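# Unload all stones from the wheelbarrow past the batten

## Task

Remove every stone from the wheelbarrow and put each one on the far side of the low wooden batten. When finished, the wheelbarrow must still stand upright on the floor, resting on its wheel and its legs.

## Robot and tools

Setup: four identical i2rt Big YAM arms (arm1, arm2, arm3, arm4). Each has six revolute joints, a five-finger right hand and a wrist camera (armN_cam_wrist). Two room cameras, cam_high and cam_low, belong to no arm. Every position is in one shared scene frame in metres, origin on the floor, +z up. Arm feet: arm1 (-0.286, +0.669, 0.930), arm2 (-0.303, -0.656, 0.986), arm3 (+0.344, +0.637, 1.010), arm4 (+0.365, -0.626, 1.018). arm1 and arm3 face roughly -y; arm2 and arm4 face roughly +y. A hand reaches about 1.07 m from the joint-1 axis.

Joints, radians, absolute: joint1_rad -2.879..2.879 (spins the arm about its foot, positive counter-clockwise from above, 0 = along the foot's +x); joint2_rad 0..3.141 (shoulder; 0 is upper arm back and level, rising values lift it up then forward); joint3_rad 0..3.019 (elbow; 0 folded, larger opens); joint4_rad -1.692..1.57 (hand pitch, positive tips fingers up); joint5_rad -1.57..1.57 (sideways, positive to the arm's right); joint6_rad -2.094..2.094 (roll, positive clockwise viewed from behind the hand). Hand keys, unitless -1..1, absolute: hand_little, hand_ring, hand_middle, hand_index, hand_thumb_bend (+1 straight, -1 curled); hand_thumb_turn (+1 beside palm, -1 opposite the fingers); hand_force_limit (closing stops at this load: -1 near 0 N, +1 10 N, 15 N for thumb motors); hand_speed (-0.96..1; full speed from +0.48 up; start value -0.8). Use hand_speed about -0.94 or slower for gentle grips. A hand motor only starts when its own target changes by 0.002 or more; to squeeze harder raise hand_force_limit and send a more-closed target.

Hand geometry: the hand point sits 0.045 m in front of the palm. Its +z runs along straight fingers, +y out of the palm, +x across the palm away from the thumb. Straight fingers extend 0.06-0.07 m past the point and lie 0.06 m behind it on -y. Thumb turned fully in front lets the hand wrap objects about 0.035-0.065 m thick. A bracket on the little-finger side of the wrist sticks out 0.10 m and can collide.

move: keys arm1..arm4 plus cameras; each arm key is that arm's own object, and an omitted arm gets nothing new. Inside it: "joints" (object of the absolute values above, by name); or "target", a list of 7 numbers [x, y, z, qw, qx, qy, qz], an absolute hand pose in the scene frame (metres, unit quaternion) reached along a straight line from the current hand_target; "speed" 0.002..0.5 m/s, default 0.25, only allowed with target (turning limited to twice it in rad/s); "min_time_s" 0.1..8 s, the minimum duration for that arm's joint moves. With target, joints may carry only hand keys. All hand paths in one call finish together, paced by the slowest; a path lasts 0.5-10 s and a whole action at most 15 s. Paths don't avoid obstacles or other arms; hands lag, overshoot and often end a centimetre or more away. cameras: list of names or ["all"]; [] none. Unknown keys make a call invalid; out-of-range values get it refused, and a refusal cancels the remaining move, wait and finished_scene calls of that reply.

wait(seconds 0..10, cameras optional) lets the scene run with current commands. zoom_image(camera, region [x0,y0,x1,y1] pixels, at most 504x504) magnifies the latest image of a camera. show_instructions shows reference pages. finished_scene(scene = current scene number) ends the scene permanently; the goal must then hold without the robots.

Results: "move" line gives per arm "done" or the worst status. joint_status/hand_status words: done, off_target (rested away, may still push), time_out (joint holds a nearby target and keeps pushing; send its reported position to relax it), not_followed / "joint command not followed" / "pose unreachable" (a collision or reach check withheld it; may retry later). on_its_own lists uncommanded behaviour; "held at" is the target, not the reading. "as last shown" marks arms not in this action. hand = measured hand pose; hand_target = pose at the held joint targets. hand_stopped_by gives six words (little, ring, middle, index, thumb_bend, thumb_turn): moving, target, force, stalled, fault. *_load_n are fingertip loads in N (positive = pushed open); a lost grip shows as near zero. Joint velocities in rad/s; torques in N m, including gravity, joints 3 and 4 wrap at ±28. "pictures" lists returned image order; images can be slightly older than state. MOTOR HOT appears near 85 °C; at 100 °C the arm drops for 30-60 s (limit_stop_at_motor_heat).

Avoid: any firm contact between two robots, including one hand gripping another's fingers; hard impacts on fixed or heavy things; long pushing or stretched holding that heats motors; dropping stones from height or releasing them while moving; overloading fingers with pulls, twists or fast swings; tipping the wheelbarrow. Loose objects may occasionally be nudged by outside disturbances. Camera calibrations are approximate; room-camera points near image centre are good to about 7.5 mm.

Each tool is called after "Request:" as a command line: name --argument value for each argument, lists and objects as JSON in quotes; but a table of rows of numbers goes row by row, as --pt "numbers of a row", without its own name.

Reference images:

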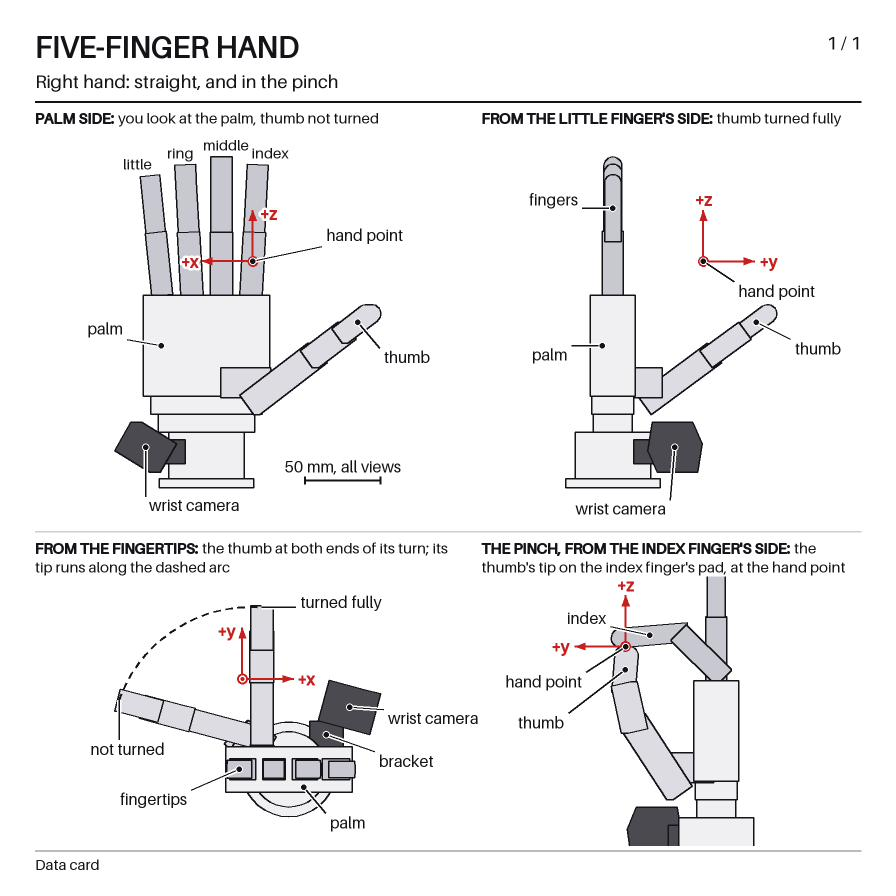

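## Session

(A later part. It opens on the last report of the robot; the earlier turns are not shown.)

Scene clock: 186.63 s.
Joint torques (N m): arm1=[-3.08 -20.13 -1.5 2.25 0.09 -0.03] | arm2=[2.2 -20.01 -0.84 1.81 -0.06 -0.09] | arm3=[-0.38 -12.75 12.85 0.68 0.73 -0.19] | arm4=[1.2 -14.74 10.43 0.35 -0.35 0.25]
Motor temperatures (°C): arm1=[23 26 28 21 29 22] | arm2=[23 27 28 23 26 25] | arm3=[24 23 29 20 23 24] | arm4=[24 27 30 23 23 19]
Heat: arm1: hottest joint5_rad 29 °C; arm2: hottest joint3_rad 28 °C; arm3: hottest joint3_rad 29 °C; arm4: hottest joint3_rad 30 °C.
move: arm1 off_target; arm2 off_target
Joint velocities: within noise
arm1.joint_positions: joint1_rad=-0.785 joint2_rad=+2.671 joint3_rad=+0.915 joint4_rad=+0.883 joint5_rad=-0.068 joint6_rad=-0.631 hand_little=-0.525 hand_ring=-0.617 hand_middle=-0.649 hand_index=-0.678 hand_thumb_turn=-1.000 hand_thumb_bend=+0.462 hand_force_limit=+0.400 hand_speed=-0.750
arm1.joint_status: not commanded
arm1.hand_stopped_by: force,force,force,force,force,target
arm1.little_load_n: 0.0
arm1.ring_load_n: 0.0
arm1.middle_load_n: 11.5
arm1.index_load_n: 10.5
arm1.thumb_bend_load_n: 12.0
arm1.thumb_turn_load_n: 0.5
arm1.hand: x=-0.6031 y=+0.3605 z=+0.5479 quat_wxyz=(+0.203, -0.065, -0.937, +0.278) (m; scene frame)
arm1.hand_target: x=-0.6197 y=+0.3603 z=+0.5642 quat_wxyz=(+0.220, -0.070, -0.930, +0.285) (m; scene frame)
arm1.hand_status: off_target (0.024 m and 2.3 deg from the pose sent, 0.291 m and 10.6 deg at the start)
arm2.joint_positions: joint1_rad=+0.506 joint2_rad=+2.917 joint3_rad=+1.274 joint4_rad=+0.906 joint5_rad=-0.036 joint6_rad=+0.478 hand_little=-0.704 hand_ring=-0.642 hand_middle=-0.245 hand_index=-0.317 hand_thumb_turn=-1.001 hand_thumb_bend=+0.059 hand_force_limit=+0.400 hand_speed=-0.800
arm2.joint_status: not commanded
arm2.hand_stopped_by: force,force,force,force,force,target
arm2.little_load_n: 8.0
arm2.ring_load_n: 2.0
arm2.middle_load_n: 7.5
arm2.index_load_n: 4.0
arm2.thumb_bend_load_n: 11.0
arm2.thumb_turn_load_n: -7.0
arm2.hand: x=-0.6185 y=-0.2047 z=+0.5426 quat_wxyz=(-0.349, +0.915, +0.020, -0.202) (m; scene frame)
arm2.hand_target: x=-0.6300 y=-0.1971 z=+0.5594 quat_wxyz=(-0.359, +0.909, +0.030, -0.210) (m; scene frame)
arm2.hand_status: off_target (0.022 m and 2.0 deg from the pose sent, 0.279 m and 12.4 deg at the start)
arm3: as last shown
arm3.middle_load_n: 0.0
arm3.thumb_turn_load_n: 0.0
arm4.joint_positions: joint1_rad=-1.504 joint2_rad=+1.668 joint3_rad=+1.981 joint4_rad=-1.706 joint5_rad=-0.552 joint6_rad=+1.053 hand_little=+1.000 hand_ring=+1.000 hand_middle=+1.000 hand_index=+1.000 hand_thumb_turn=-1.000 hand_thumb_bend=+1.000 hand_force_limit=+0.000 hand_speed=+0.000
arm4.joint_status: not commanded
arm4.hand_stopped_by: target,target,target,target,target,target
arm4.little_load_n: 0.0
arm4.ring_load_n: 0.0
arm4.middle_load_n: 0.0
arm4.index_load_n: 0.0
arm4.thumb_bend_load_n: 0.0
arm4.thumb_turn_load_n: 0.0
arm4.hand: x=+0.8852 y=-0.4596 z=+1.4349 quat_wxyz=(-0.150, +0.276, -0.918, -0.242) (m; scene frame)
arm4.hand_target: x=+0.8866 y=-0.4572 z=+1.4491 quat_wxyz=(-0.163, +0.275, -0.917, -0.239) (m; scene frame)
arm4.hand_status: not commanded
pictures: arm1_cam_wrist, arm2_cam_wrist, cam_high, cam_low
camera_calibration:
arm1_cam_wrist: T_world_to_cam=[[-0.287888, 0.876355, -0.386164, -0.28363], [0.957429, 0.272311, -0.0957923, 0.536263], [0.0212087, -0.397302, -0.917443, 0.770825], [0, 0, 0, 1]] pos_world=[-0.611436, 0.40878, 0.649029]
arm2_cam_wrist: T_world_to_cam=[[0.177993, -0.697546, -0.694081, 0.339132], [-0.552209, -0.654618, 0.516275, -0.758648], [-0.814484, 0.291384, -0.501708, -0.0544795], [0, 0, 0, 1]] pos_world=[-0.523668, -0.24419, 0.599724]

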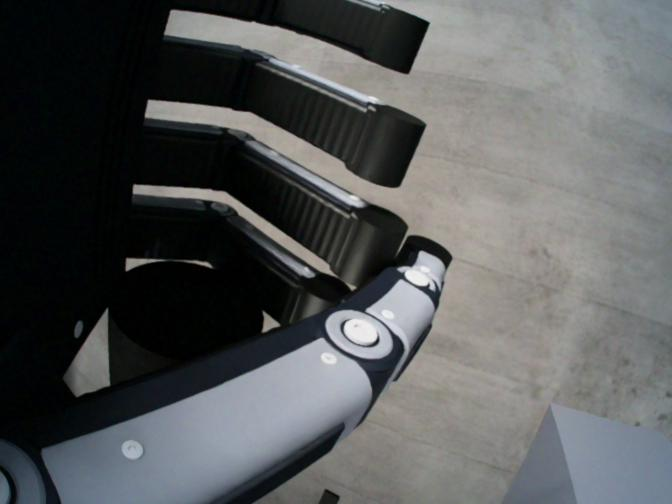

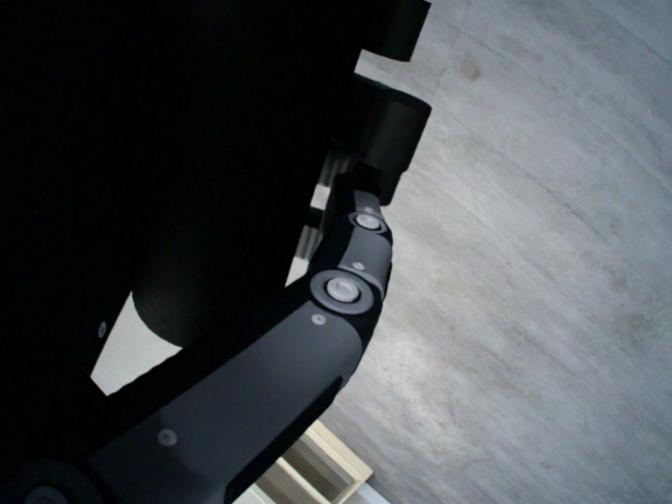

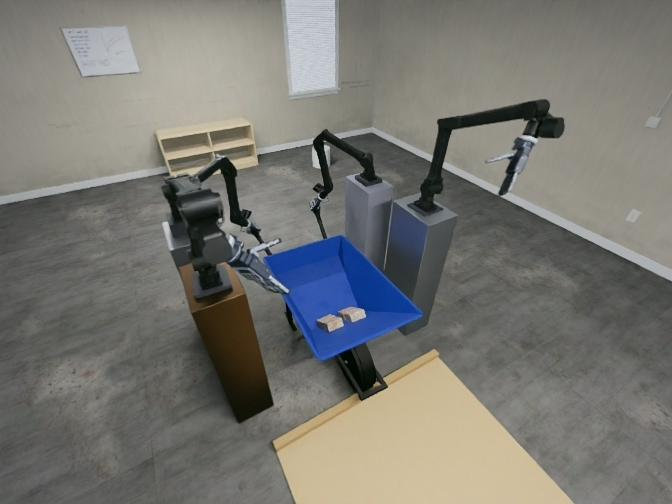

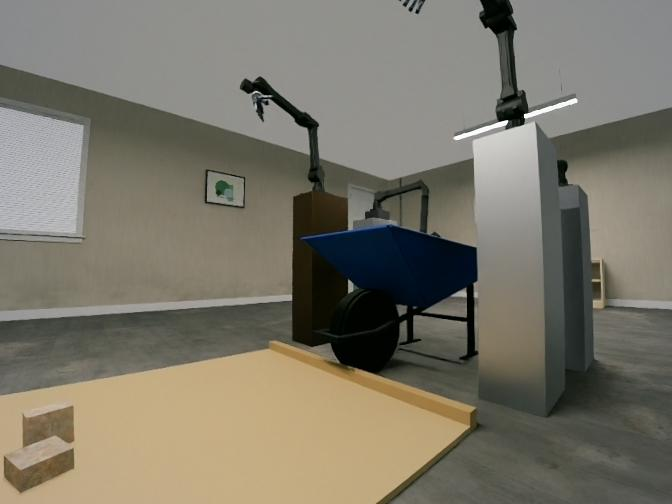

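Request:
move --arm1 '{"target": [-0.605, 0.36, 0.535, 0.211, -0.0818, -0.934, 0.2762], "speed": 0.1}' --arm2 '{"target": [-0.62, -0.200, 0.535, 0.3518, -0.9134, -0.0311, 0.2037], "speed": 0.1}'

Request:
move --arm1 '{"joints": {"hand_speed": 0, "hand_little": 0.4, "hand_ring": 0.4, "hand_middle": 0.4, "hand_index": 0.4, "hand_thumb_bend": 1}}'

Request:
move --arm1 '{"target": [-0.522, 0.355, 0.515, 0.211, -0.0818, -0.934, 0.2762], "speed": 0.1}' --cameras '["arm1_cam_wrist", "arm2_cam_wrist"]'

Scene clock: 188.43 s.
Joint torques (N m): arm1=[-0.5 -14.97 0.17 2.33 0 0.15] | arm2=[1.14 -15.97 1.07 1.32 0.01 -0.14] | arm3=[-0.5 -12.75 12.75 0.62 0.72 -0.18] | arm4=[1.03 -14.86 10.45 0.31 -0.38 0.26]
Motor temperatures (°C): arm1=[23 26 28 21 29 22] | arm2=[23 27 28 23 26 25] | arm3=[24 23 29 20 23 24] | arm4=[24 27 30 23 23 19]
Heat: arm1: hottest joint5_rad 29 °C; arm2: hottest joint3_rad 28 °C; arm3: hottest joint3_rad 29 °C; arm4: hottest joint3_rad 30 °C.
move: arm1 done; arm2 done
Joint velocities: within noise
arm1.joint_positions: joint1_rad=-0.785 joint2_rad=+2.687 joint3_rad=+0.938 joint4_rad=+0.889 joint5_rad=-0.042 joint6_rad=-0.606 hand_little=-0.525 hand_ring=-0.617 hand_middle=-0.649 hand_index=-0.680 hand_thumb_turn=-1.000 hand_thumb_bend=+0.462 hand_force_limit=+0.400 hand_speed=-0.750
arm1.joint_status: not commanded
arm1.hand_stopped_by: force,force,force,force,force,target
arm1.little_load_n: 0.0
arm1.ring_load_n: 0.0
arm1.middle_load_n: 11.5
arm1.index_load_n: 0.0
arm1.thumb_bend_load_n: 12.0
arm1.thumb_turn_load_n: 0.5
arm1.hand: x=-0.6104 y=+0.3578 z=+0.5429 quat_wxyz=(+0.213, -0.081, -0.934, +0.277) (m; scene frame)
arm1.hand_target: x=-0.6050 y=+0.3601 z=+0.5352 quat_wxyz=(+0.211, -0.082, -0.934, +0.276) (m; scene frame)
arm1.hand_status: done (0.010 m and 0.3 deg from the pose sent, 0.013 m and 2.2 deg at the start)
arm2.joint_positions: joint1_rad=+0.503 joint2_rad=+2.926 joint3_rad=+1.295 joint4_rad=+0.906 joint5_rad=-0.047 joint6_rad=+0.464 hand_little=-0.705 hand_ring=-0.642 hand_middle=-0.245 hand_index=-0.317 hand_thumb_turn=-1.001 hand_thumb_bend=+0.059 hand_force_limit=+0.400 hand_speed=-0.800
arm2.joint_status: not commanded
arm2.hand_stopped_by: force,force,force,force,force,target
arm2.little_load_n: 0.0
arm2.ring_load_n: 0.0
arm2.middle_load_n: 7.5
arm2.index_load_n: 4.0
arm2.thumb_bend_load_n: 11.0
arm2.thumb_turn_load_n: -7.0
arm2.hand: x=-0.6221 y=-0.1987 z=+0.5410 quat_wxyz=(-0.353, +0.912, +0.027, -0.206) (m; scene frame)
arm2.hand_target: x=-0.6199 y=-0.2000 z=+0.5351 quat_wxyz=(-0.352, +0.913, +0.031, -0.204) (m; scene frame)
arm2.hand_status: done (0.006 m and 0.6 deg from the pose sent, 0.009 m and 1.4 deg at the start)
arm3, arm4: as last shown
arm4.index_load_n: -0.5
pictures: none

Scene clock: 189.30 s.
Joint torques (N m): arm1=[-0.62 -15.03 0.17 2.33 -0.01 0.15] | arm2=[1.2 -16.26 1.09 1.31 0.01 -0.09] | arm3=[-0.44 -12.69 12.78 0.65 0.75 -0.17] | arm4=[1.26 -14.86 10.47 0.18 -0.37 0.25]
Motor temperatures (°C): arm1=[23 26 28 21 29 22] | arm2=[23 27 28 23 26 24] | arm3=[24 23 29 20 23 24] | arm4=[24 27 30 23 23 19]
Heat: arm1: hottest joint5_rad 29 °C; arm2: hottest joint3_rad 28 °C; arm3: hottest joint3_rad 29 °C; arm4: hottest joint3_rad 30 °C.
move: arm1 done
Joint velocities: within noise
arm1.joint_positions: joint1_rad=-0.785 joint2_rad=+2.687 joint3_rad=+0.938 joint4_rad=+0.889 joint5_rad=-0.041 joint6_rad=-0.606 hand_little=+0.400 hand_ring=+0.400 hand_middle=+0.400 hand_index=+0.400 hand_thumb_turn=-1.000 hand_thumb_bend=+1.000 hand_force_limit=+0.400 hand_speed=+0.000
arm1.joint_status: all done
arm1.hand_stopped_by: target,target,target,target,target,target
arm1.little_load_n: 0.0
arm1.ring_load_n: 0.0
arm1.middle_load_n: 0.0
arm1.index_load_n: 0.0
arm1.thumb_bend_load_n: 0.0
arm1.thumb_turn_load_n: 0.0
arm1.hand: x=-0.6105 y=+0.3579 z=+0.5429 quat_wxyz=(+0.213, -0.081, -0.934, +0.277) (m; scene frame)
arm1.hand_target: x=-0.6050 y=+0.3601 z=+0.5352 quat_wxyz=(+0.211, -0.082, -0.934, +0.276) (m; scene frame)
arm1.hand_status: not commanded
arm2, arm3, arm4: as last shown
arm2.hand: x=-0.6220 y=-0.1987 z=+0.5410 quat_wxyz=(-0.353, +0.912, +0.027, -0.206) (m; scene frame)
arm3.ring_load_n: -0.5
arm4.index_load_n: 0.0
pictures: none

Scene clock: 191.00 s.
Joint torques (N m): arm1=[0.15 -13.63 -2.41 2.26 0.12 0.19] | arm2=[1.2 -16.26 1.07 1.32 0.01 -0.09] | arm3=[-0.5 -12.69 12.78 0.68 0.74 -0.18] | arm4=[1.03 -14.8 10.44 0.17 -0.39 0.2]
Motor temperatures (°C): arm1=[23 26 28 21 29 22] | arm2=[23 27 27 23 26 24] | arm3=[24 23 29 20 23 24] | arm4=[24 27 30 23 23 19]
Heat: arm1: hottest joint5_rad 29 °C; arm2: hottest joint2_rad 27 °C; arm3: hottest joint3_rad 29 °C; arm4: hottest joint3_rad 30 °C.
move: arm1 off_target
Joint velocities: within noise
arm1.joint_positions: joint1_rad=-0.598 joint2_rad=+2.776 joint3_rad=+0.896 joint4_rad=+1.042 joint5_rad=+0.084 joint6_rad=-0.461 hand_little=+0.400 hand_ring=+0.400 hand_middle=+0.400 hand_index=+0.400 hand_thumb_turn=-1.000 hand_thumb_bend=+1.000 hand_force_limit=+0.400 hand_speed=+0.000
arm1.joint_status: not commanded
arm1.hand_stopped_by: target,target,target,target,target,target
arm1.little_load_n: 0.0
arm1.ring_load_n: 0.0
arm1.middle_load_n: 0.0
arm1.index_load_n: 0.0
arm1.thumb_bend_load_n: 0.0
arm1.thumb_turn_load_n: 0.0
arm1.hand: x=-0.5385 y=+0.3413 z=+0.5242 quat_wxyz=(+0.220, -0.083, -0.929, +0.287) (m; scene frame)
arm1.hand_target: x=-0.5224 y=+0.3552 z=+0.5155 quat_wxyz=(+0.211, -0.082, -0.934, +0.276) (m; scene frame)
arm1.hand_status: off_target (0.023 m and 1.7 deg from the pose sent, 0.093 m and 0.3 deg at the start)
arm2, arm3, arm4: as last shown
arm2.middle_load_n: 8.0
arm3.ring_load_n: 0.0
pictures: arm1_cam_wrist, arm2_cam_wrist
camera_calibration:
arm1_cam_wrist: T_world_to_cam=[[-0.262196, 0.87712, -0.402386, -0.235327], [0.964827, 0.230047, -0.127229, 0.512257], [-0.0190273, -0.421592, -0.906586, 0.721041], [0, 0, 0, 1]] pos_world=[-0.542221, 0.392552, 0.624167]
arm2_cam_wrist: T_world_to_cam=[[0.185643, -0.685551, -0.703957, 0.35528], [-0.540414, -0.669565, 0.509544, -0.747876], [-0.820664, 0.285835, -0.494782, -0.0686527], [0, 0, 0, 1]] pos_world=[-0.526459, -0.237565, 0.597209]

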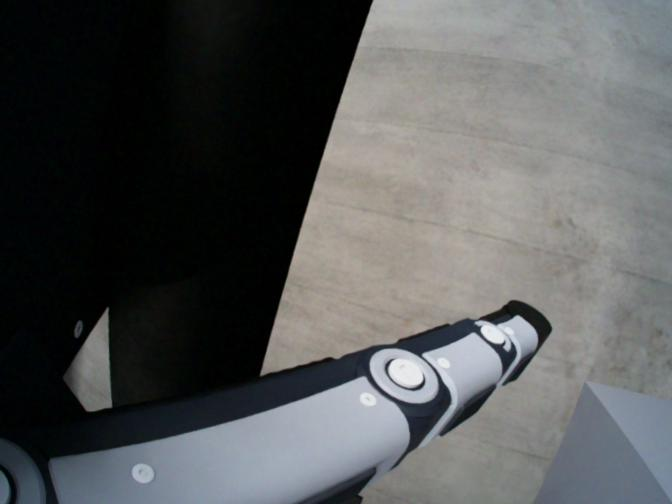

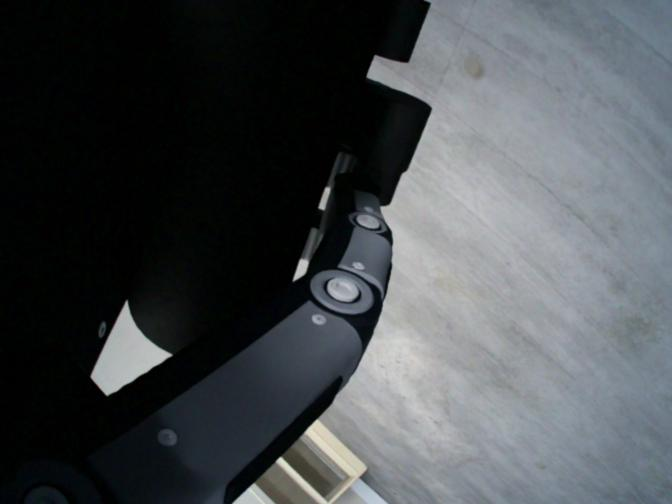

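Request:
move --arm1 '{"joints": {"hand_speed": -0.75, "hand_force_limit": 0.5, "hand_little": -0.9, "hand_ring": -0.9, "hand_middle": -0.9, "hand_index": -0.9}}'

Request:
move --arm1 '{"joints": {"hand_force_limit": 0.45, "hand_little": -0.95, "hand_ring": -0.95, "hand_middle": -0.95, "hand_index": -0.95}}'

Request:
move --arm1 '{"joints": {"hand_force_limit": 0.3, "hand_thumb_bend": -0.9}}'

Scene clock: 193.37 s.
Joint torques (N m): arm1=[0.09 -14.39 -2.96 2.1 0.02 0.22] | arm2=[1.2 -16.26 1.09 1.32 0.01 -0.09] | arm3=[-0.56 -12.63 12.79 0.62 0.74 -0.17] | arm4=[0.97 -14.74 10.4 0.25 -0.37 0.24]
Motor temperatures (°C): arm1=[23 26 27 21 28 22] | arm2=[23 27 27 23 25 24] | arm3=[24 23 29 20 23 24] | arm4=[24 27 30 23 23 19]
Heat: arm1: hottest joint5_rad 28 °C; arm2: hottest joint2_rad 27 °C; arm3: hottest joint3_rad 29 °C; arm4: hottest joint3_rad 30 °C.
move: arm1 off_target
Joint velocities: within noise
arm1.joint_positions: joint1_rad=-0.598 joint2_rad=+2.783 joint3_rad=+0.903 joint4_rad=+1.045 joint5_rad=+0.087 joint6_rad=-0.464 hand_little=-0.681 hand_ring=-0.703 hand_middle=-0.726 hand_index=-0.751 hand_thumb_turn=-1.000 hand_thumb_bend=+1.000 hand_force_limit=+0.500 hand_speed=-0.750
arm1.joint_status: hand_little off_target (ended at -0.681, target -0.900); hand_ring off_target (ended at -0.703, target -0.900); hand_middle off_target (ended at -0.726, target -0.900); hand_index off_target (ended at -0.751, target -0.900); the others done
arm1.hand_stopped_by: force,force,force,force,target,target
arm1.little_load_n: 2.0
arm1.ring_load_n: 5.0
arm1.middle_load_n: 5.0
arm1.index_load_n: 6.5
arm1.thumb_bend_load_n: 0.0
arm1.thumb_turn_load_n: 0.0
arm1.hand: x=-0.5396 y=+0.3410 z=+0.5218 quat_wxyz=(+0.222, -0.082, -0.928, +0.286) (m; scene frame)
arm1.hand_target: x=-0.5225 y=+0.3551 z=+0.5156 quat_wxyz=(+0.211, -0.082, -0.934, +0.276) (m; scene frame)
arm1.hand_status: not commanded
arm2, arm4: as last shown
arm2.middle_load_n: 7.5
arm3.joint_positions: joint1_rad=+1.495 joint2_rad=+1.592 joint3_rad=+1.974 joint4_rad=-1.690 joint5_rad=+0.530 joint6_rad=-0.988 hand_little=+1.000 hand_ring=+1.000 hand_middle=+1.000 hand_index=+1.000 hand_thumb_turn=-1.000 hand_thumb_bend=+1.000 hand_force_limit=+0.000 hand_speed=+0.000
arm3.joint_status: not commanded
arm3.hand_stopped_by: target,target,target,target,target,target
arm3.little_load_n: 0.0
arm3.ring_load_n: 0.0
arm3.middle_load_n: 0.0
arm3.index_load_n: 0.0
arm3.thumb_bend_load_n: 0.0
arm3.thumb_turn_load_n: 0.5
arm3.hand: x=+0.7915 y=+0.4961 z=+1.4299 quat_wxyz=(+0.219, +0.900, -0.324, +0.194) (m; scene frame)
arm3.hand_target: x=+0.7956 y=+0.4974 z=+1.4477 quat_wxyz=(+0.214, +0.898, -0.319, +0.214) (m; scene frame)
arm3.hand_status: not commanded
arm4.little_load_n: -0.5
arm4.thumb_bend_load_n: -0.5
arm4.thumb_turn_load_n: -0.5
pictures: none

Scene clock: 193.83 s.
Joint torques (N m): arm1=[0.09 -14.62 -3.12 2.04 0.03 0.27] | arm2=[1.2 -16.26 1.09 1.32 0.01 -0.1] | arm3=[-0.44 -12.63 12.78 0.75 0.73 -0.17] | arm4=[1.03 -14.39 10.48 0.35 -0.35 0.24]
Motor temperatures (°C): arm1=[23 26 27 21 28 22] | arm2=[23 27 27 23 25 24] | arm3=[24 23 29 20 23 24] | arm4=[24 27 30 23 23 19]
Heat: arm1: hottest joint5_rad 28 °C; arm2: hottest joint2_rad 27 °C; arm3: hottest joint3_rad 29 °C; arm4: hottest joint3_rad 30 °C.
move: arm1 off_target
Joint velocities: within noise
arm1.joint_positions: joint1_rad=-0.598 joint2_rad=+2.786 joint3_rad=+0.905 joint4_rad=+1.047 joint5_rad=+0.087 joint6_rad=-0.467 hand_little=-0.723 hand_ring=-0.723 hand_middle=-0.745 hand_index=-0.770 hand_thumb_turn=-1.000 hand_thumb_bend=+1.000 hand_force_limit=+0.450 hand_speed=-0.750
arm1.joint_status: hand_little off_target (ended at -0.723, target -0.950); hand_ring off_target (ended at -0.723, target -0.950); hand_middle off_target (ended at -0.745, target -0.950); hand_index off_target (ended at -0.770, target -0.950); the others done
arm1.hand_stopped_by: force,force,force,force,target,target
arm1.little_load_n: 10.0
arm1.ring_load_n: 5.5
arm1.middle_load_n: 6.0
arm1.index_load_n: 7.5
arm1.thumb_bend_load_n: 0.0
arm1.thumb_turn_load_n: 0.0
arm1.hand: x=-0.5399 y=+0.3410 z=+0.5210 quat_wxyz=(+0.223, -0.080, -0.928, +0.286) (m; scene frame)
arm1.hand_target: x=-0.5223 y=+0.3554 z=+0.5155 quat_wxyz=(+0.211, -0.082, -0.934, +0.276) (m; scene frame)
arm1.hand_status: not commanded
arm2, arm3, arm4: as last shown
arm3.thumb_turn_load_n: 0.0
arm4.little_load_n: 0.0
arm4.middle_load_n: 0.5
arm4.thumb_bend_load_n: 0.0
arm4.thumb_turn_load_n: 0.0
pictures: none

Scene clock: 199.40 s.
Joint torques (N m): arm1=[0.03 -14.56 -3.12 2.03 0.02 0.27] | arm2=[1.2 -16.26 1.09 1.31 0.01 -0.09] | arm3=[-0.62 -12.86 12.78 0.62 0.73 -0.18] | arm4=[1.44 -14.92 10.52 0.32 -0.34 0.26]
Motor temperatures (°C): arm1=[23 26 27 21 28 22] | arm2=[23 27 27 23 25 24] | arm3=[24 23 29 20 23 24] | arm4=[24 27 30 23 23 19]
Heat: arm1: hottest joint5_rad 28 °C; arm2: hottest joint2_rad 27 °C; arm3: hottest joint3_rad 29 °C; arm4: hottest joint3_rad 30 °C.
move: arm1 off_target
Joint velocities: within noise
arm1.joint_positions: joint1_rad=-0.598 joint2_rad=+2.786 joint3_rad=+0.905 joint4_rad=+1.047 joint5_rad=+0.087 joint6_rad=-0.467 hand_little=-0.723 hand_ring=-0.723 hand_middle=-0.745 hand_index=-0.770 hand_thumb_turn=-1.000 hand_thumb_bend=+0.507 hand_force_limit=+0.300 hand_speed=-0.750
arm1.joint_status: hand_thumb_bend off_target (ended at +0.507, target -0.900); the others done
arm1.hand_stopped_by: force,force,force,force,force,target
arm1.little_load_n: 10.0
arm1.ring_load_n: 5.5
arm1.middle_load_n: 6.0
arm1.index_load_n: 7.5
arm1.thumb_bend_load_n: 10.0
arm1.thumb_turn_load_n: 1.5
arm1.hand: x=-0.5399 y=+0.3410 z=+0.5210 quat_wxyz=(+0.223, -0.080, -0.928, +0.286) (m; scene frame)
arm1.hand_target: x=-0.5223 y=+0.3554 z=+0.5155 quat_wxyz=(+0.211, -0.082, -0.934, +0.276) (m; scene frame)
arm1.hand_status: not commanded
arm2, arm3, arm4: as last shown
arm2.little_load_n: 0.5
arm2.middle_load_n: 8.0
arm2.thumb_turn_load_n: -6.5
arm4.middle_load_n: 0.0
pictures: none

Request:
move --arm1 '{"target": [-0.575, 0.345, 0.793, 0.3566, -0.0110, -0.8703, 0.3393], "speed": 0.12}' --arm2 '{"target": [-0.655, -0.200, 0.83, 0.3975, -0.8508, 0.0376, 0.3423], "speed": 0.12}'

Request:
move --arm1 '{"target": [-0.51, 0.335, 0.995, 0.4501, 0.0571, -0.8046, 0.3827], "speed": 0.12}' --arm2 '{"target": [-0.585, -0.200, 1.045, 0.4443, -0.7786, 0.1066, 0.4308], "speed": 0.12}' --cameras '["arm1_cam_wrist", "arm2_cam_wrist", "cam_high", "cam_low"]'

Scene clock: 203.43 s.
Joint torques (N m): arm1=[-4.66 -24.35 -3.51 4.07 1.25 -0.89] | arm2=[4.07 -23.94 -1.84 3.93 -0.87 0.58] | arm3=[-0.44 -12.57 12.78 0.65 0.73 -0.18] | arm4=[0.91 -14.92 10.4 0.24 -0.37 0.25]
Motor temperatures (°C): arm1=[23 26 27 21 28 22] | arm2=[23 28 27 23 25 24] | arm3=[24 23 29 20 23 24] | arm4=[24 27 30 23 23 19]
Heat: arm1: hottest joint5_rad 28 °C; arm2: hottest joint2_rad 28 °C; arm3: hottest joint3_rad 29 °C; arm4: hottest joint3_rad 30 °C.
move: arm1 off_target; arm2 off_target
Joint velocities: within noise
arm1.joint_positions: joint1_rad=-0.556 joint2_rad=+2.184 joint3_rad=+0.494 joint4_rad=+1.016 joint5_rad=+0.154 joint6_rad=-0.587 hand_little=-0.723 hand_ring=-0.723 hand_middle=-0.745 hand_index=-0.769 hand_thumb_turn=-1.000 hand_thumb_bend=+0.507 hand_force_limit=+0.300 hand_speed=-0.750
arm1.joint_status: not commanded
arm1.hand_stopped_by: force,force,force,force,force,target
arm1.little_load_n: 3.0
arm1.ring_load_n: 2.5
arm1.middle_load_n: 5.5
arm1.index_load_n: 8.5
arm1.thumb_bend_load_n: 10.0
arm1.thumb_turn_load_n: 1.5
arm1.hand: x=-0.5428 y=+0.3398 z=+0.7340 quat_wxyz=(+0.297, -0.023, -0.898, +0.323) (m; scene frame)
arm1.hand_target: x=-0.5733 y=+0.3449 z=+0.7850 quat_wxyz=(+0.357, -0.014, -0.871, +0.336) (m; scene frame)
arm1.hand_status: off_target (0.067 m and 7.9 deg from the pose sent, 0.274 m and 19.5 deg at the start)
arm2.joint_positions: joint1_rad=+0.467 joint2_rad=+2.410 joint3_rad=+0.838 joint4_rad=+0.984 joint5_rad=-0.133 joint6_rad=+0.617 hand_little=-0.704 hand_ring=-0.641 hand_middle=-0.245 hand_index=-0.317 hand_thumb_turn=-1.001 hand_thumb_bend=+0.059 hand_force_limit=+0.400 hand_speed=-0.800
arm2.joint_status: not commanded
arm2.hand_stopped_by: force,force,force,force,force,target
arm2.little_load_n: 7.0
arm2.ring_load_n: 3.0
arm2.middle_load_n: 7.5
arm2.index_load_n: 4.0
arm2.thumb_bend_load_n: 11.0
arm2.thumb_turn_load_n: -7.0
arm2.hand: x=-0.6219 y=-0.2051 z=+0.7646 quat_wxyz=(-0.373, +0.881, -0.035, -0.289) (m; scene frame)
arm2.hand_target: x=-0.6544 y=-0.2005 z=+0.8248 quat_wxyz=(-0.395, +0.851, -0.036, -0.343) (m; scene frame)
arm2.hand_status: off_target (0.073 m and 7.5 deg from the pose sent, 0.291 m and 19.4 deg at the start; pose on its path clipped on 11 of 102 steps)
arm3, arm4: as last shown
pictures: none

Scene clock: 206.53 s.
Joint torques (N m): arm1=[-1.61 -15.68 6.46 3.3 1.9 -1.35] | arm2=[3.84 -20.48 1.57 2.99 -1.4 0.74] | arm3=[-0.44 -12.69 12.79 0.61 0.74 -0.17] | arm4=[1.32 -14.86 10.52 0.24 -0.36 0.27]
Motor temperatures (°C): arm1=[23 26 26 21 29 22] | arm2=[23 28 26 23 25 24] | arm3=[24 23 30 20 23 24] | arm4=[24 27 30 23 23 19]
Heat: arm1: hottest joint5_rad 29 °C; arm2: hottest joint2_rad 28 °C; arm3: hottest joint3_rad 30 °C; arm4: hottest joint3_rad 30 °C.
move: arm1 off_target; arm2 off_target
Joint velocities: within noise
arm1.joint_positions: joint1_rad=-0.317 joint2_rad=+1.327 joint3_rad=+0.281 joint4_rad=+0.558 joint5_rad=+0.393 joint6_rad=-0.641 hand_little=-0.723 hand_ring=-0.723 hand_middle=-0.745 hand_index=-0.770 hand_thumb_turn=-1.000 hand_thumb_bend=+0.507 hand_force_limit=+0.300 hand_speed=-0.750
arm1.joint_status: not commanded
arm1.hand_stopped_by: force,force,force,force,force,target
arm1.little_load_n: 3.5
arm1.ring_load_n: 3.0
arm1.middle_load_n: 5.0
arm1.index_load_n: 6.0
arm1.thumb_bend_load_n: 10.0
arm1.thumb_turn_load_n: 1.5
arm1.hand: x=-0.4886 y=+0.3399 z=+0.9374 quat_wxyz=(+0.386, +0.033, -0.845, +0.367) (m; scene frame)
arm1.hand_target: x=-0.5100 y=+0.3339 z=+0.9893 quat_wxyz=(+0.449, +0.051, -0.807, +0.380) (m; scene frame)
arm1.hand_status: off_target (0.062 m and 9.3 deg from the pose sent, 0.263 m and 23.6 deg at the start)
arm2.joint_positions: joint1_rad=+0.297 joint2_rad=+1.859 joint3_rad=+0.564 joint4_rad=+0.939 joint5_rad=-0.269 joint6_rad=+0.751 hand_little=-0.704 hand_ring=-0.641 hand_middle=-0.245 hand_index=-0.317 hand_thumb_turn=-1.001 hand_thumb_bend=+0.059 hand_force_limit=+0.400 hand_speed=-0.800
arm2.joint_status: not commanded
arm2.hand_stopped_by: force,force,force,force,force,target
arm2.little_load_n: 5.5
arm2.ring_load_n: 4.0
arm2.middle_load_n: 7.5
arm2.index_load_n: 4.0
arm2.thumb_bend_load_n: 11.5
arm2.thumb_turn_load_n: -7.0
arm2.hand: x=-0.5615 y=-0.1909 z=+0.9831 quat_wxyz=(-0.435, +0.812, -0.108, -0.374) (m; scene frame)
arm2.hand_target: x=-0.5844 y=-0.1998 z=+1.0398 quat_wxyz=(-0.442, +0.780, -0.104, -0.431) (m; scene frame)
arm2.hand_status: off_target (0.067 m and 7.6 deg from the pose sent, 0.283 m and 23.2 deg at the start)
arm3: as last shown
arm4.joint_positions: joint1_rad=-1.504 joint2_rad=+1.668 joint3_rad=+1.981 joint4_rad=-1.706 joint5_rad=-0.552 joint6_rad=+1.053 hand_little=+1.000 hand_ring=+1.000 hand_middle=+1.000 hand_index=+1.000 hand_thumb_turn=-1.000 hand_thumb_bend=+1.000 hand_force_limit=+0.000 hand_speed=+0.000
arm4.joint_status: not commanded
arm4.hand_stopped_by: target,target,target,target,target,target
arm4.little_load_n: 0.0
arm4.ring_load_n: 0.0
arm4.middle_load_n: 0.0
arm4.index_load_n: 0.0
arm4.thumb_bend_load_n: 0.0
arm4.thumb_turn_load_n: 0.0
arm4.hand: x=+0.8852 y=-0.4596 z=+1.4349 quat_wxyz=(-0.150, +0.276, -0.918, -0.242) (m; scene frame)
arm4.hand_target: x=+0.8866 y=-0.4572 z=+1.4491 quat_wxyz=(-0.163, +0.275, -0.917, -0.239) (m; scene frame)
arm4.hand_status: not commanded
pictures: arm1_cam_wrist, arm2_cam_wrist, cam_high, cam_low
camera_calibration:
arm1_cam_wrist: T_world_to_cam=[[-0.54259, 0.773904, -0.326601, -0.22768], [0.778175, 0.316703, -0.54235, 0.785493], [-0.316291, -0.548426, -0.774073, 0.869615], [0, 0, 0, 1]] pos_world=[-0.459736, 0.404354, 1.0248]
arm2_cam_wrist: T_world_to_cam=[[-0.261036, -0.560126, -0.786206, 0.514658], [-0.389131, -0.684283, 0.616711, -0.95843], [-0.883424, 0.466921, -0.0393403, -0.250843], [0, 0, 0, 1]] pos_world=[-0.460212, -0.250441, 0.985834]

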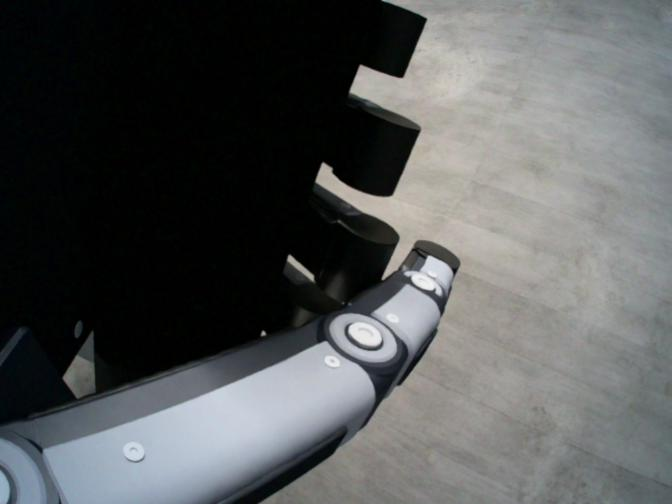

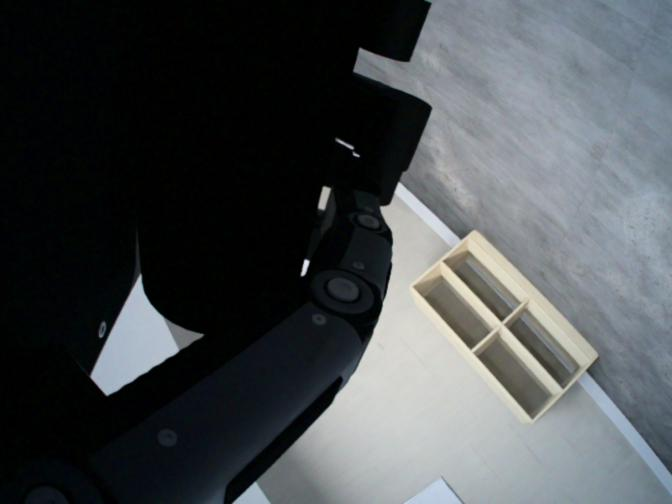

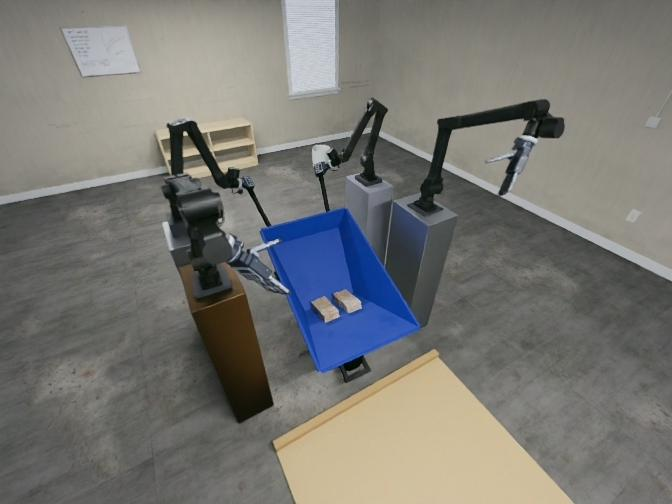

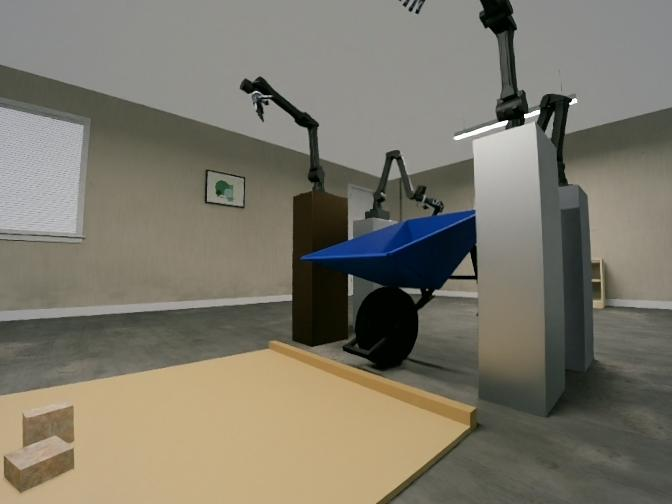

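Request:
move --arm1 '{"target": [-0.37, 0.325, 1.13, 0.5114, 0.1239, -0.7401, 0.4184], "speed": 0.12}' --arm2 '{"target": [-0.435, -0.203, 1.18, 0.4749, -0.7123, 0.1687, 0.4892], "speed": 0.12}' --cameras '["arm1_cam_wrist", "arm2_cam_wrist", "cam_high", "cam_low"]'

Scene clock: 209.67 s.
Joint torques (N m): arm1=[0.44 -10.58 14.22 1.28 2.56 -2.2] | arm2=[1.79 -18.32 4.72 2.85 -1.72 1.22] | arm3=[-0.38 -12.75 12.77 0.58 0.73 -0.18] | arm4=[1.14 -14.33 10.44 0.24 -0.38 0.25]
Motor temperatures (°C): arm1=[23 26 26 21 31 23] | arm2=[23 28 26 23 26 24] | arm3=[24 23 30 20 23 23] | arm4=[24 27 30 23 23 19]
Heat: arm1: hottest joint5_rad 31 °C; arm2: hottest joint2_rad 28 °C; arm3: hottest joint3_rad 30 °C; arm4: hottest joint3_rad 30 °C.
move: arm1 off_target; arm2 off_target
Joint velocities: within noise
arm1.joint_positions: joint1_rad=+0.260 joint2_rad=+0.929 joint3_rad=+0.339 joint4_rad=+0.181 joint5_rad=+0.917 joint6_rad=-0.596 hand_little=-0.723 hand_ring=-0.723 hand_middle=-0.745 hand_index=-0.770 hand_thumb_turn=-1.000 hand_thumb_bend=+0.507 hand_force_limit=+0.300 hand_speed=-0.750
arm1.joint_status: not commanded
arm1.hand_stopped_by: force,force,force,force,force,target
arm1.little_load_n: 13.5
arm1.ring_load_n: 8.0
arm1.middle_load_n: 4.5
arm1.index_load_n: 0.0
arm1.thumb_bend_load_n: 10.0
arm1.thumb_turn_load_n: 1.5
arm1.hand: x=-0.3640 y=+0.3280 z=+1.0550 quat_wxyz=(+0.452, +0.088, -0.783, +0.419) (m; scene frame)
arm1.hand_target: x=-0.3718 y=+0.3224 z=+1.1227 quat_wxyz=(+0.506, +0.112, -0.748, +0.414) (m; scene frame)
arm1.hand_status: off_target (0.075 m and 9.3 deg from the pose sent, 0.227 m and 22.2 deg at the start)
arm2.joint_positions: joint1_rad=-0.095 joint2_rad=+1.502 joint3_rad=+0.487 joint4_rad=+0.783 joint5_rad=-0.623 joint6_rad=+0.833 hand_little=-0.704 hand_ring=-0.641 hand_middle=-0.245 hand_index=-0.317 hand_thumb_turn=-1.001 hand_thumb_bend=+0.059 hand_force_limit=+0.400 hand_speed=-0.800
arm2.joint_status: not commanded
arm2.hand_stopped_by: force,force,force,force,force,target
arm2.little_load_n: 4.0
arm2.ring_load_n: 6.5
arm2.middle_load_n: 7.5
arm2.index_load_n: 3.5
arm2.thumb_bend_load_n: 11.5
arm2.thumb_turn_load_n: -7.5
arm2.hand: x=-0.4250 y=-0.1919 z=+1.1110 quat_wxyz=(-0.465, +0.754, -0.164, -0.433) (m; scene frame)
arm2.hand_target: x=-0.4357 y=-0.2018 z=+1.1733 quat_wxyz=(-0.472, +0.716, -0.163, -0.487) (m; scene frame)
arm2.hand_status: off_target (0.071 m and 8.1 deg from the pose sent, 0.234 m and 19.3 deg at the start)
arm3, arm4: as last shown
pictures: arm1_cam_wrist, arm2_cam_wrist, cam_high, cam_low
camera_calibration:
arm1_cam_wrist: T_world_to_cam=[[-0.66742, 0.69112, -0.277314, -0.182733], [0.625914, 0.318867, -0.711727, 0.87866], [-0.403463, -0.648596, -0.6454, 0.858941], [0, 0, 0, 1]] pos_world=[-0.325375, 0.403221, 1.12905]
arm2_cam_wrist: T_world_to_cam=[[-0.439839, -0.479879, -0.759116, 0.559523], [-0.327126, -0.701592, 0.633054, -0.97998], [-0.836379, 0.526769, 0.151607, -0.305375], [0, 0, 0, 1]] pos_world=[-0.329886, -0.258181, 1.09142]

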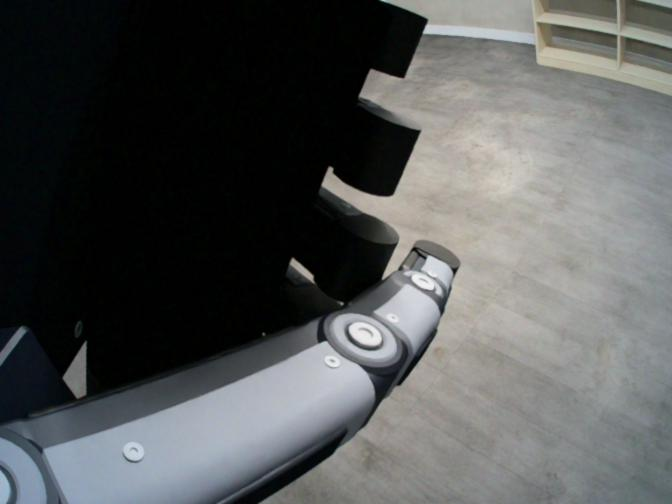

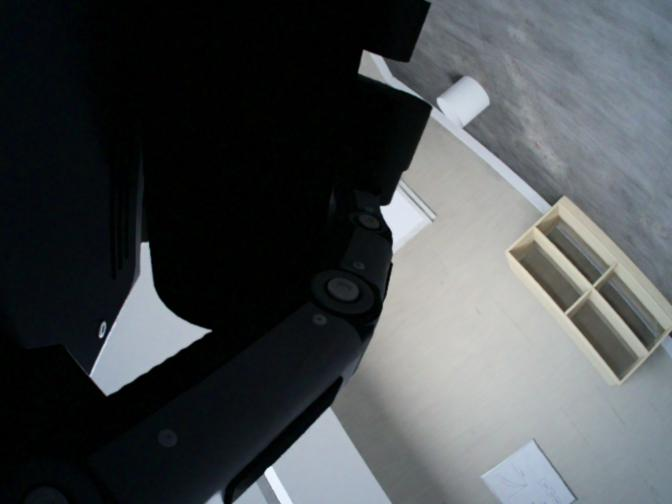

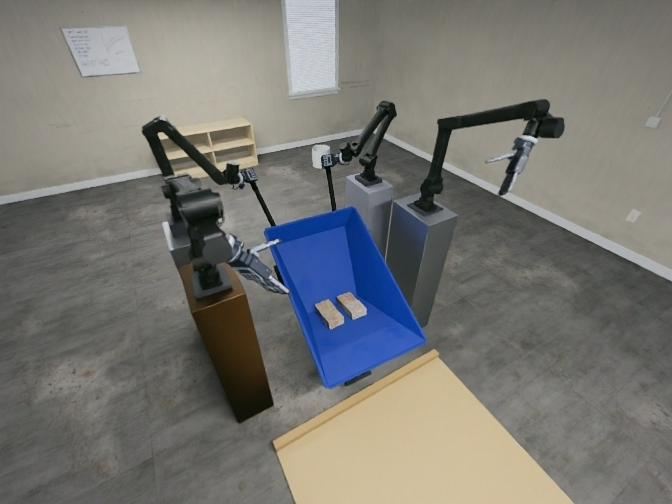

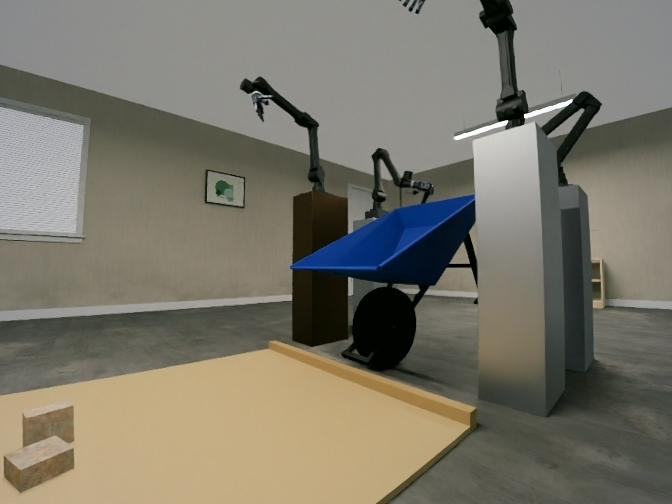

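Request:
move --arm1 '{"target": [-0.185, 0.315, 1.225, 0.4990, 0.3131, -0.5558, 0.5863], "speed": 0.15}' --arm2 '{"target": [-0.235, -0.205, 1.28, 0.6067, -0.5430, 0.3248, 0.4818], "speed": 0.15}' --cameras '["arm1_cam_wrist", "arm2_cam_wrist", "cam_high", "cam_low"]'

Scene clock: 213.80 s.
Joint torques (N m): arm1=[4.37 -8.35 12.89 3.97 0.66 -2.31] | arm2=[-2.37 -16.5 5.01 4 0.14 2.09] | arm3=[-0.5 -12.63 12.74 0.68 0.73 -0.19] | arm4=[1.08 -14.8 10.47 0.29 -0.39 0.25]
Motor temperatures (°C): arm1=[23 26 27 21 31 23] | arm2=[23 28 26 23 25 25] | arm3=[24 23 30 20 23 23] | arm4=[24 27 30 23 23 19]
Heat: arm1: hottest joint5_rad 31 °C; arm2: hottest joint2_rad 28 °C; arm3: hottest joint3_rad 30 °C; arm4: hottest joint3_rad 30 °C.
move: arm1 off_target; arm2 off_target
Joint velocities: within noise
arm1.joint_positions: joint1_rad=+0.770 joint2_rad=+0.926 joint3_rad=+0.356 joint4_rad=+0.680 joint5_rad=+0.974 joint6_rad=-1.198 hand_little=-0.724 hand_ring=-0.722 hand_middle=-0.745 hand_index=-0.770 hand_thumb_turn=-1.000 hand_thumb_bend=+0.507 hand_force_limit=+0.300 hand_speed=-0.750
arm1.joint_status: not commanded
arm1.hand_stopped_by: force,force,force,force,force,target
arm1.little_load_n: 0.0
arm1.ring_load_n: 18.5
arm1.middle_load_n: 7.5
arm1.index_load_n: 0.5
arm1.thumb_bend_load_n: 10.0
arm1.thumb_turn_load_n: 2.0
arm1.hand: x=-0.1993 y=+0.3065 z=+1.1611 quat_wxyz=(+0.450, +0.297, -0.618, +0.572) (m; scene frame)
arm1.hand_target: x=-0.1883 y=+0.3123 z=+1.2207 quat_wxyz=(+0.483, +0.313, -0.575, +0.582) (m; scene frame)
arm1.hand_status: off_target (0.066 m and 9.4 deg from the pose sent, 0.247 m and 42.0 deg at the start)
arm2.joint_positions: joint1_rad=-0.473 joint2_rad=+1.419 joint3_rad=+0.483 joint4_rad=+1.016 joint5_rad=-0.666 joint6_rad=+1.097 hand_little=-0.704 hand_ring=-0.641 hand_middle=-0.245 hand_index=-0.317 hand_thumb_turn=-1.001 hand_thumb_bend=+0.059 hand_force_limit=+0.400 hand_speed=-0.800
arm2.joint_status: not commanded
arm2.hand_stopped_by: force,force,force,force,force,target
arm2.little_load_n: 8.0
arm2.ring_load_n: 7.5
arm2.middle_load_n: 6.5
arm2.index_load_n: 2.5
arm2.thumb_bend_load_n: 13.0
arm2.thumb_turn_load_n: -7.0
arm2.hand: x=-0.2554 y=-0.1831 z=+1.2078 quat_wxyz=(-0.594, +0.625, -0.282, -0.421) (m; scene frame)
arm2.hand_target: x=-0.2385 y=-0.2018 z=+1.2738 quat_wxyz=(-0.604, +0.558, -0.315, -0.474) (m; scene frame)
arm2.hand_status: off_target (0.078 m and 12.7 deg from the pose sent, 0.255 m and 35.1 deg at the start)
arm3, arm4: as last shown
pictures: arm1_cam_wrist, arm2_cam_wrist, cam_high, cam_low
camera_calibration:
arm1_cam_wrist: T_world_to_cam=[[-0.967235, 0.225569, -0.116513, -0.132246], [0.196247, 0.373114, -0.906793, 0.982129], [-0.161072, -0.899947, -0.405156, 0.826287], [0, 0, 0, 1]] pos_world=[-0.187561, 0.406999, 1.20995]
arm2_cam_wrist: T_world_to_cam=[[-0.669714, -0.124981, -0.732026, 0.685302], [-0.474227, -0.686597, 0.551084, -0.915365], [-0.571482, 0.716215, 0.400555, -0.381225], [0, 0, 0, 1]] pos_world=[-0.192998, -0.269798, 1.1588]

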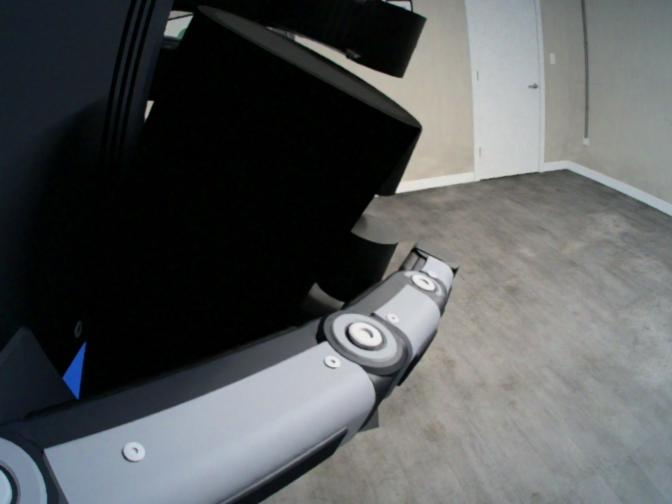

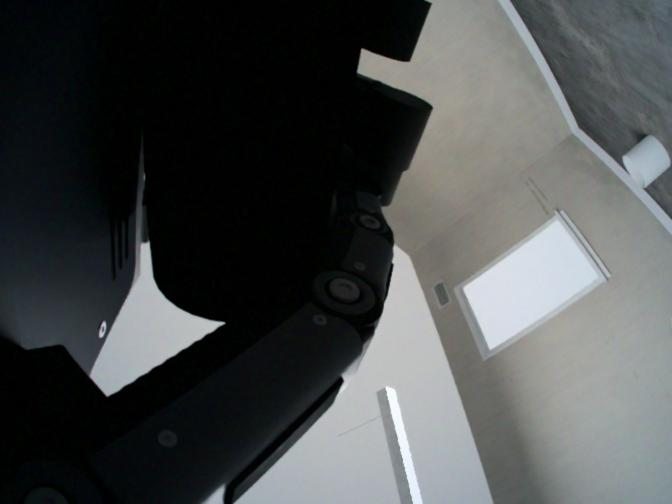

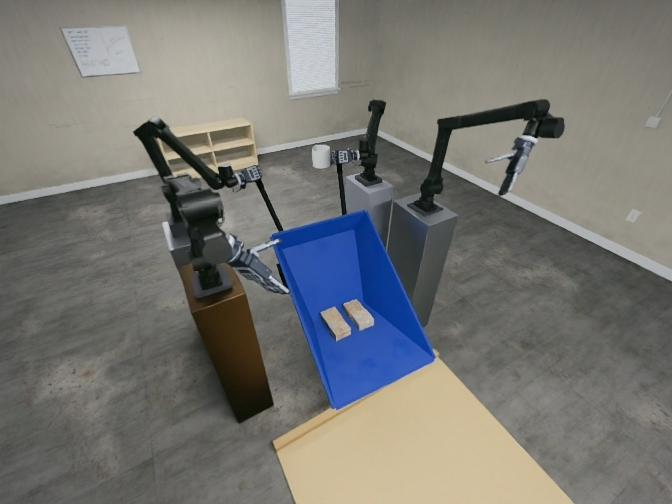

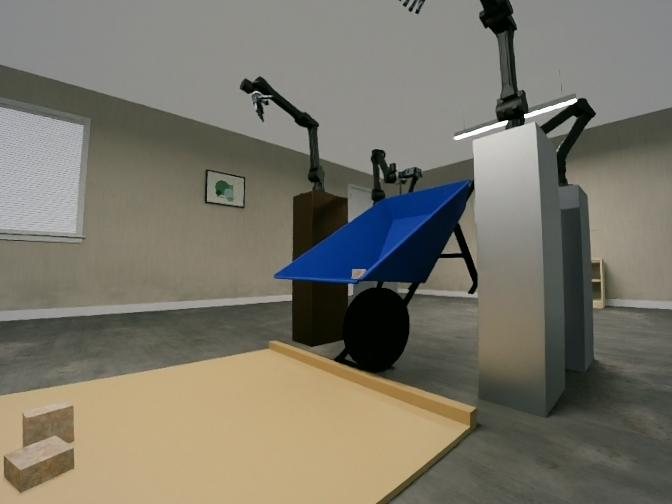

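Request:
move --arm1 '{"target": [0.12, 0.305, 1.345, 0.4338, 0.4998, -0.3487, 0.6637], "speed": 0.15}' --arm2 '{"target": [0.075, -0.200, 1.405, 0.6521, -0.3836, 0.4654, 0.4591], "speed": 0.15}' --cameras '["arm1_cam_wrist", "arm2_cam_wrist", "cam_high", "cam_low"]'

Scene clock: 217.03 s.
Joint torques (N m): arm1=[5.42 -8.47 15.64 1.01 -2 -0.91] | arm2=[-4.42 -12.4 13.97 -0.24 2.45 1.88] | arm3=[-0.44 -12.57 12.74 0.62 0.73 -0.2] | arm4=[1.49 -14.39 10.51 0.28 -0.37 0.26]
Motor temperatures (°C): arm1=[23 26 28 21 31 24] | arm2=[23 28 26 23 26 25] | arm3=[24 23 30 20 23 23] | arm4=[24 27 31 23 23 19]
Heat: arm1: hottest joint5_rad 31 °C; arm2: hottest joint2_rad 28 °C; arm3: hottest joint3_rad 30 °C; arm4: hottest joint3_rad 31 °C.
move: arm1 off_target; arm2 off_target
Joint velocities: within noise
arm1.joint_positions: joint1_rad=+1.128 joint2_rad=+1.279 joint3_rad=+0.829 joint4_rad=+0.778 joint5_rad=+0.819 joint6_rad=-1.716 hand_little=-0.724 hand_ring=-0.722 hand_middle=-0.745 hand_index=-0.770 hand_thumb_turn=-1.000 hand_thumb_bend=+0.507 hand_force_limit=+0.300 hand_speed=-0.750
arm1.joint_status: not commanded
arm1.hand_stopped_by: force,force,force,force,force,target
arm1.little_load_n: 0.0
arm1.ring_load_n: 9.0
arm1.middle_load_n: 6.5
arm1.index_load_n: 0.0
arm1.thumb_bend_load_n: 12.0
arm1.thumb_turn_load_n: 3.5
arm1.hand: x=+0.0663 y=+0.2890 z=+1.3028 quat_wxyz=(+0.442, +0.481, -0.402, +0.642) (m; scene frame)
arm1.hand_target: x=+0.1138 y=+0.3096 z=+1.3438 quat_wxyz=(+0.433, +0.498, -0.349, +0.665) (m; scene frame)
arm1.hand_status: off_target (0.070 m and 7.0 deg from the pose sent, 0.369 m and 40.3 deg at the start)
arm2.joint_positions: joint1_rad=-0.904 joint2_rad=+1.532 joint3_rad=+0.881 joint4_rad=+0.959 joint5_rad=-0.741 joint6_rad=+1.505 hand_little=-0.704 hand_ring=-0.641 hand_middle=-0.245 hand_index=-0.318 hand_thumb_turn=-1.001 hand_thumb_bend=+0.059 hand_force_limit=+0.400 hand_speed=-0.800
arm2.joint_status: not commanded
arm2.hand_stopped_by: force,force,force,force,force,target
arm2.little_load_n: 6.5
arm2.ring_load_n: 4.0
arm2.middle_load_n: 5.0
arm2.index_load_n: 1.5
arm2.thumb_bend_load_n: 14.5
arm2.thumb_turn_load_n: -6.0
arm2.hand: x=+0.0091 y=-0.1849 z=+1.3462 quat_wxyz=(-0.657, +0.471, -0.408, -0.424) (m; scene frame)
arm2.hand_target: x=+0.0678 y=-0.2079 z=+1.4025 quat_wxyz=(-0.657, +0.388, -0.459, -0.454) (m; scene frame)
arm2.hand_status: off_target (0.090 m and 12.7 deg from the pose sent, 0.385 m and 35.7 deg at the start; pose on its path clipped on 59 of 89 steps)
arm3, arm4: as last shown
arm4.thumb_bend_load_n: -0.5
pictures: arm1_cam_wrist, arm2_cam_wrist, cam_high, cam_low
camera_calibration:
arm1_cam_wrist: T_world_to_cam=[[-0.952706, -0.19205, 0.235516, -0.193839], [-0.272758, 0.198681, -0.941344, 1.19156], [0.133992, -0.961063, -0.241668, 0.695819], [0, 0, 0, 1]] pos_world=[0.0471, 0.394759, 1.33547]
arm2_cam_wrist: T_world_to_cam=[[-0.818666, 0.199618, -0.53846, 0.764397], [-0.528976, -0.627115, 0.571762, -0.883834], [-0.223542, 0.752914, 0.618991, -0.574693], [0, 0, 0, 1]] pos_world=[0.0297906, -0.274158, 1.27267]

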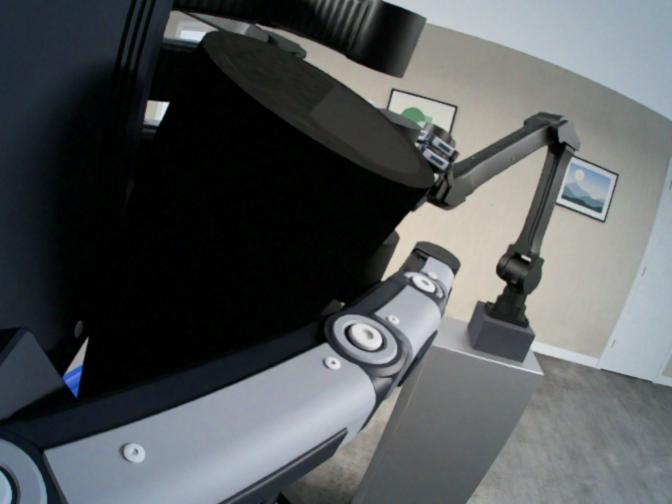

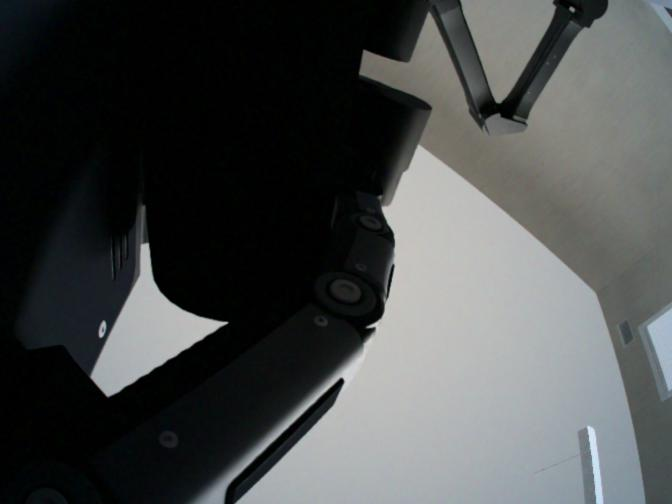

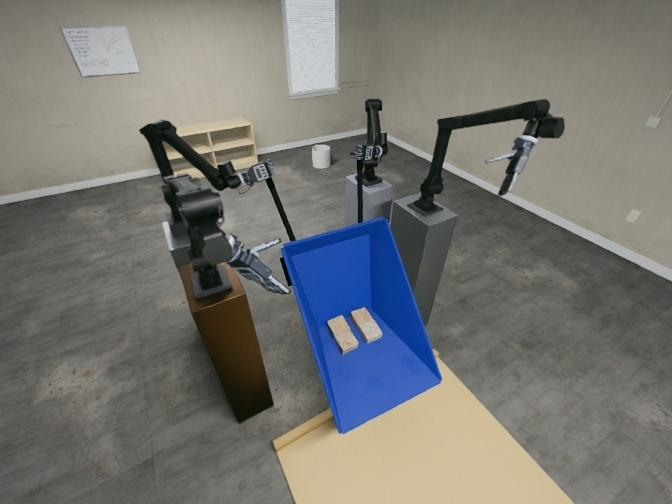

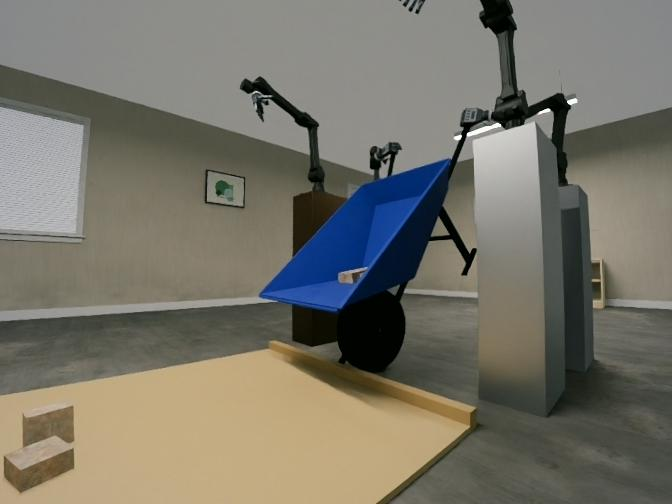

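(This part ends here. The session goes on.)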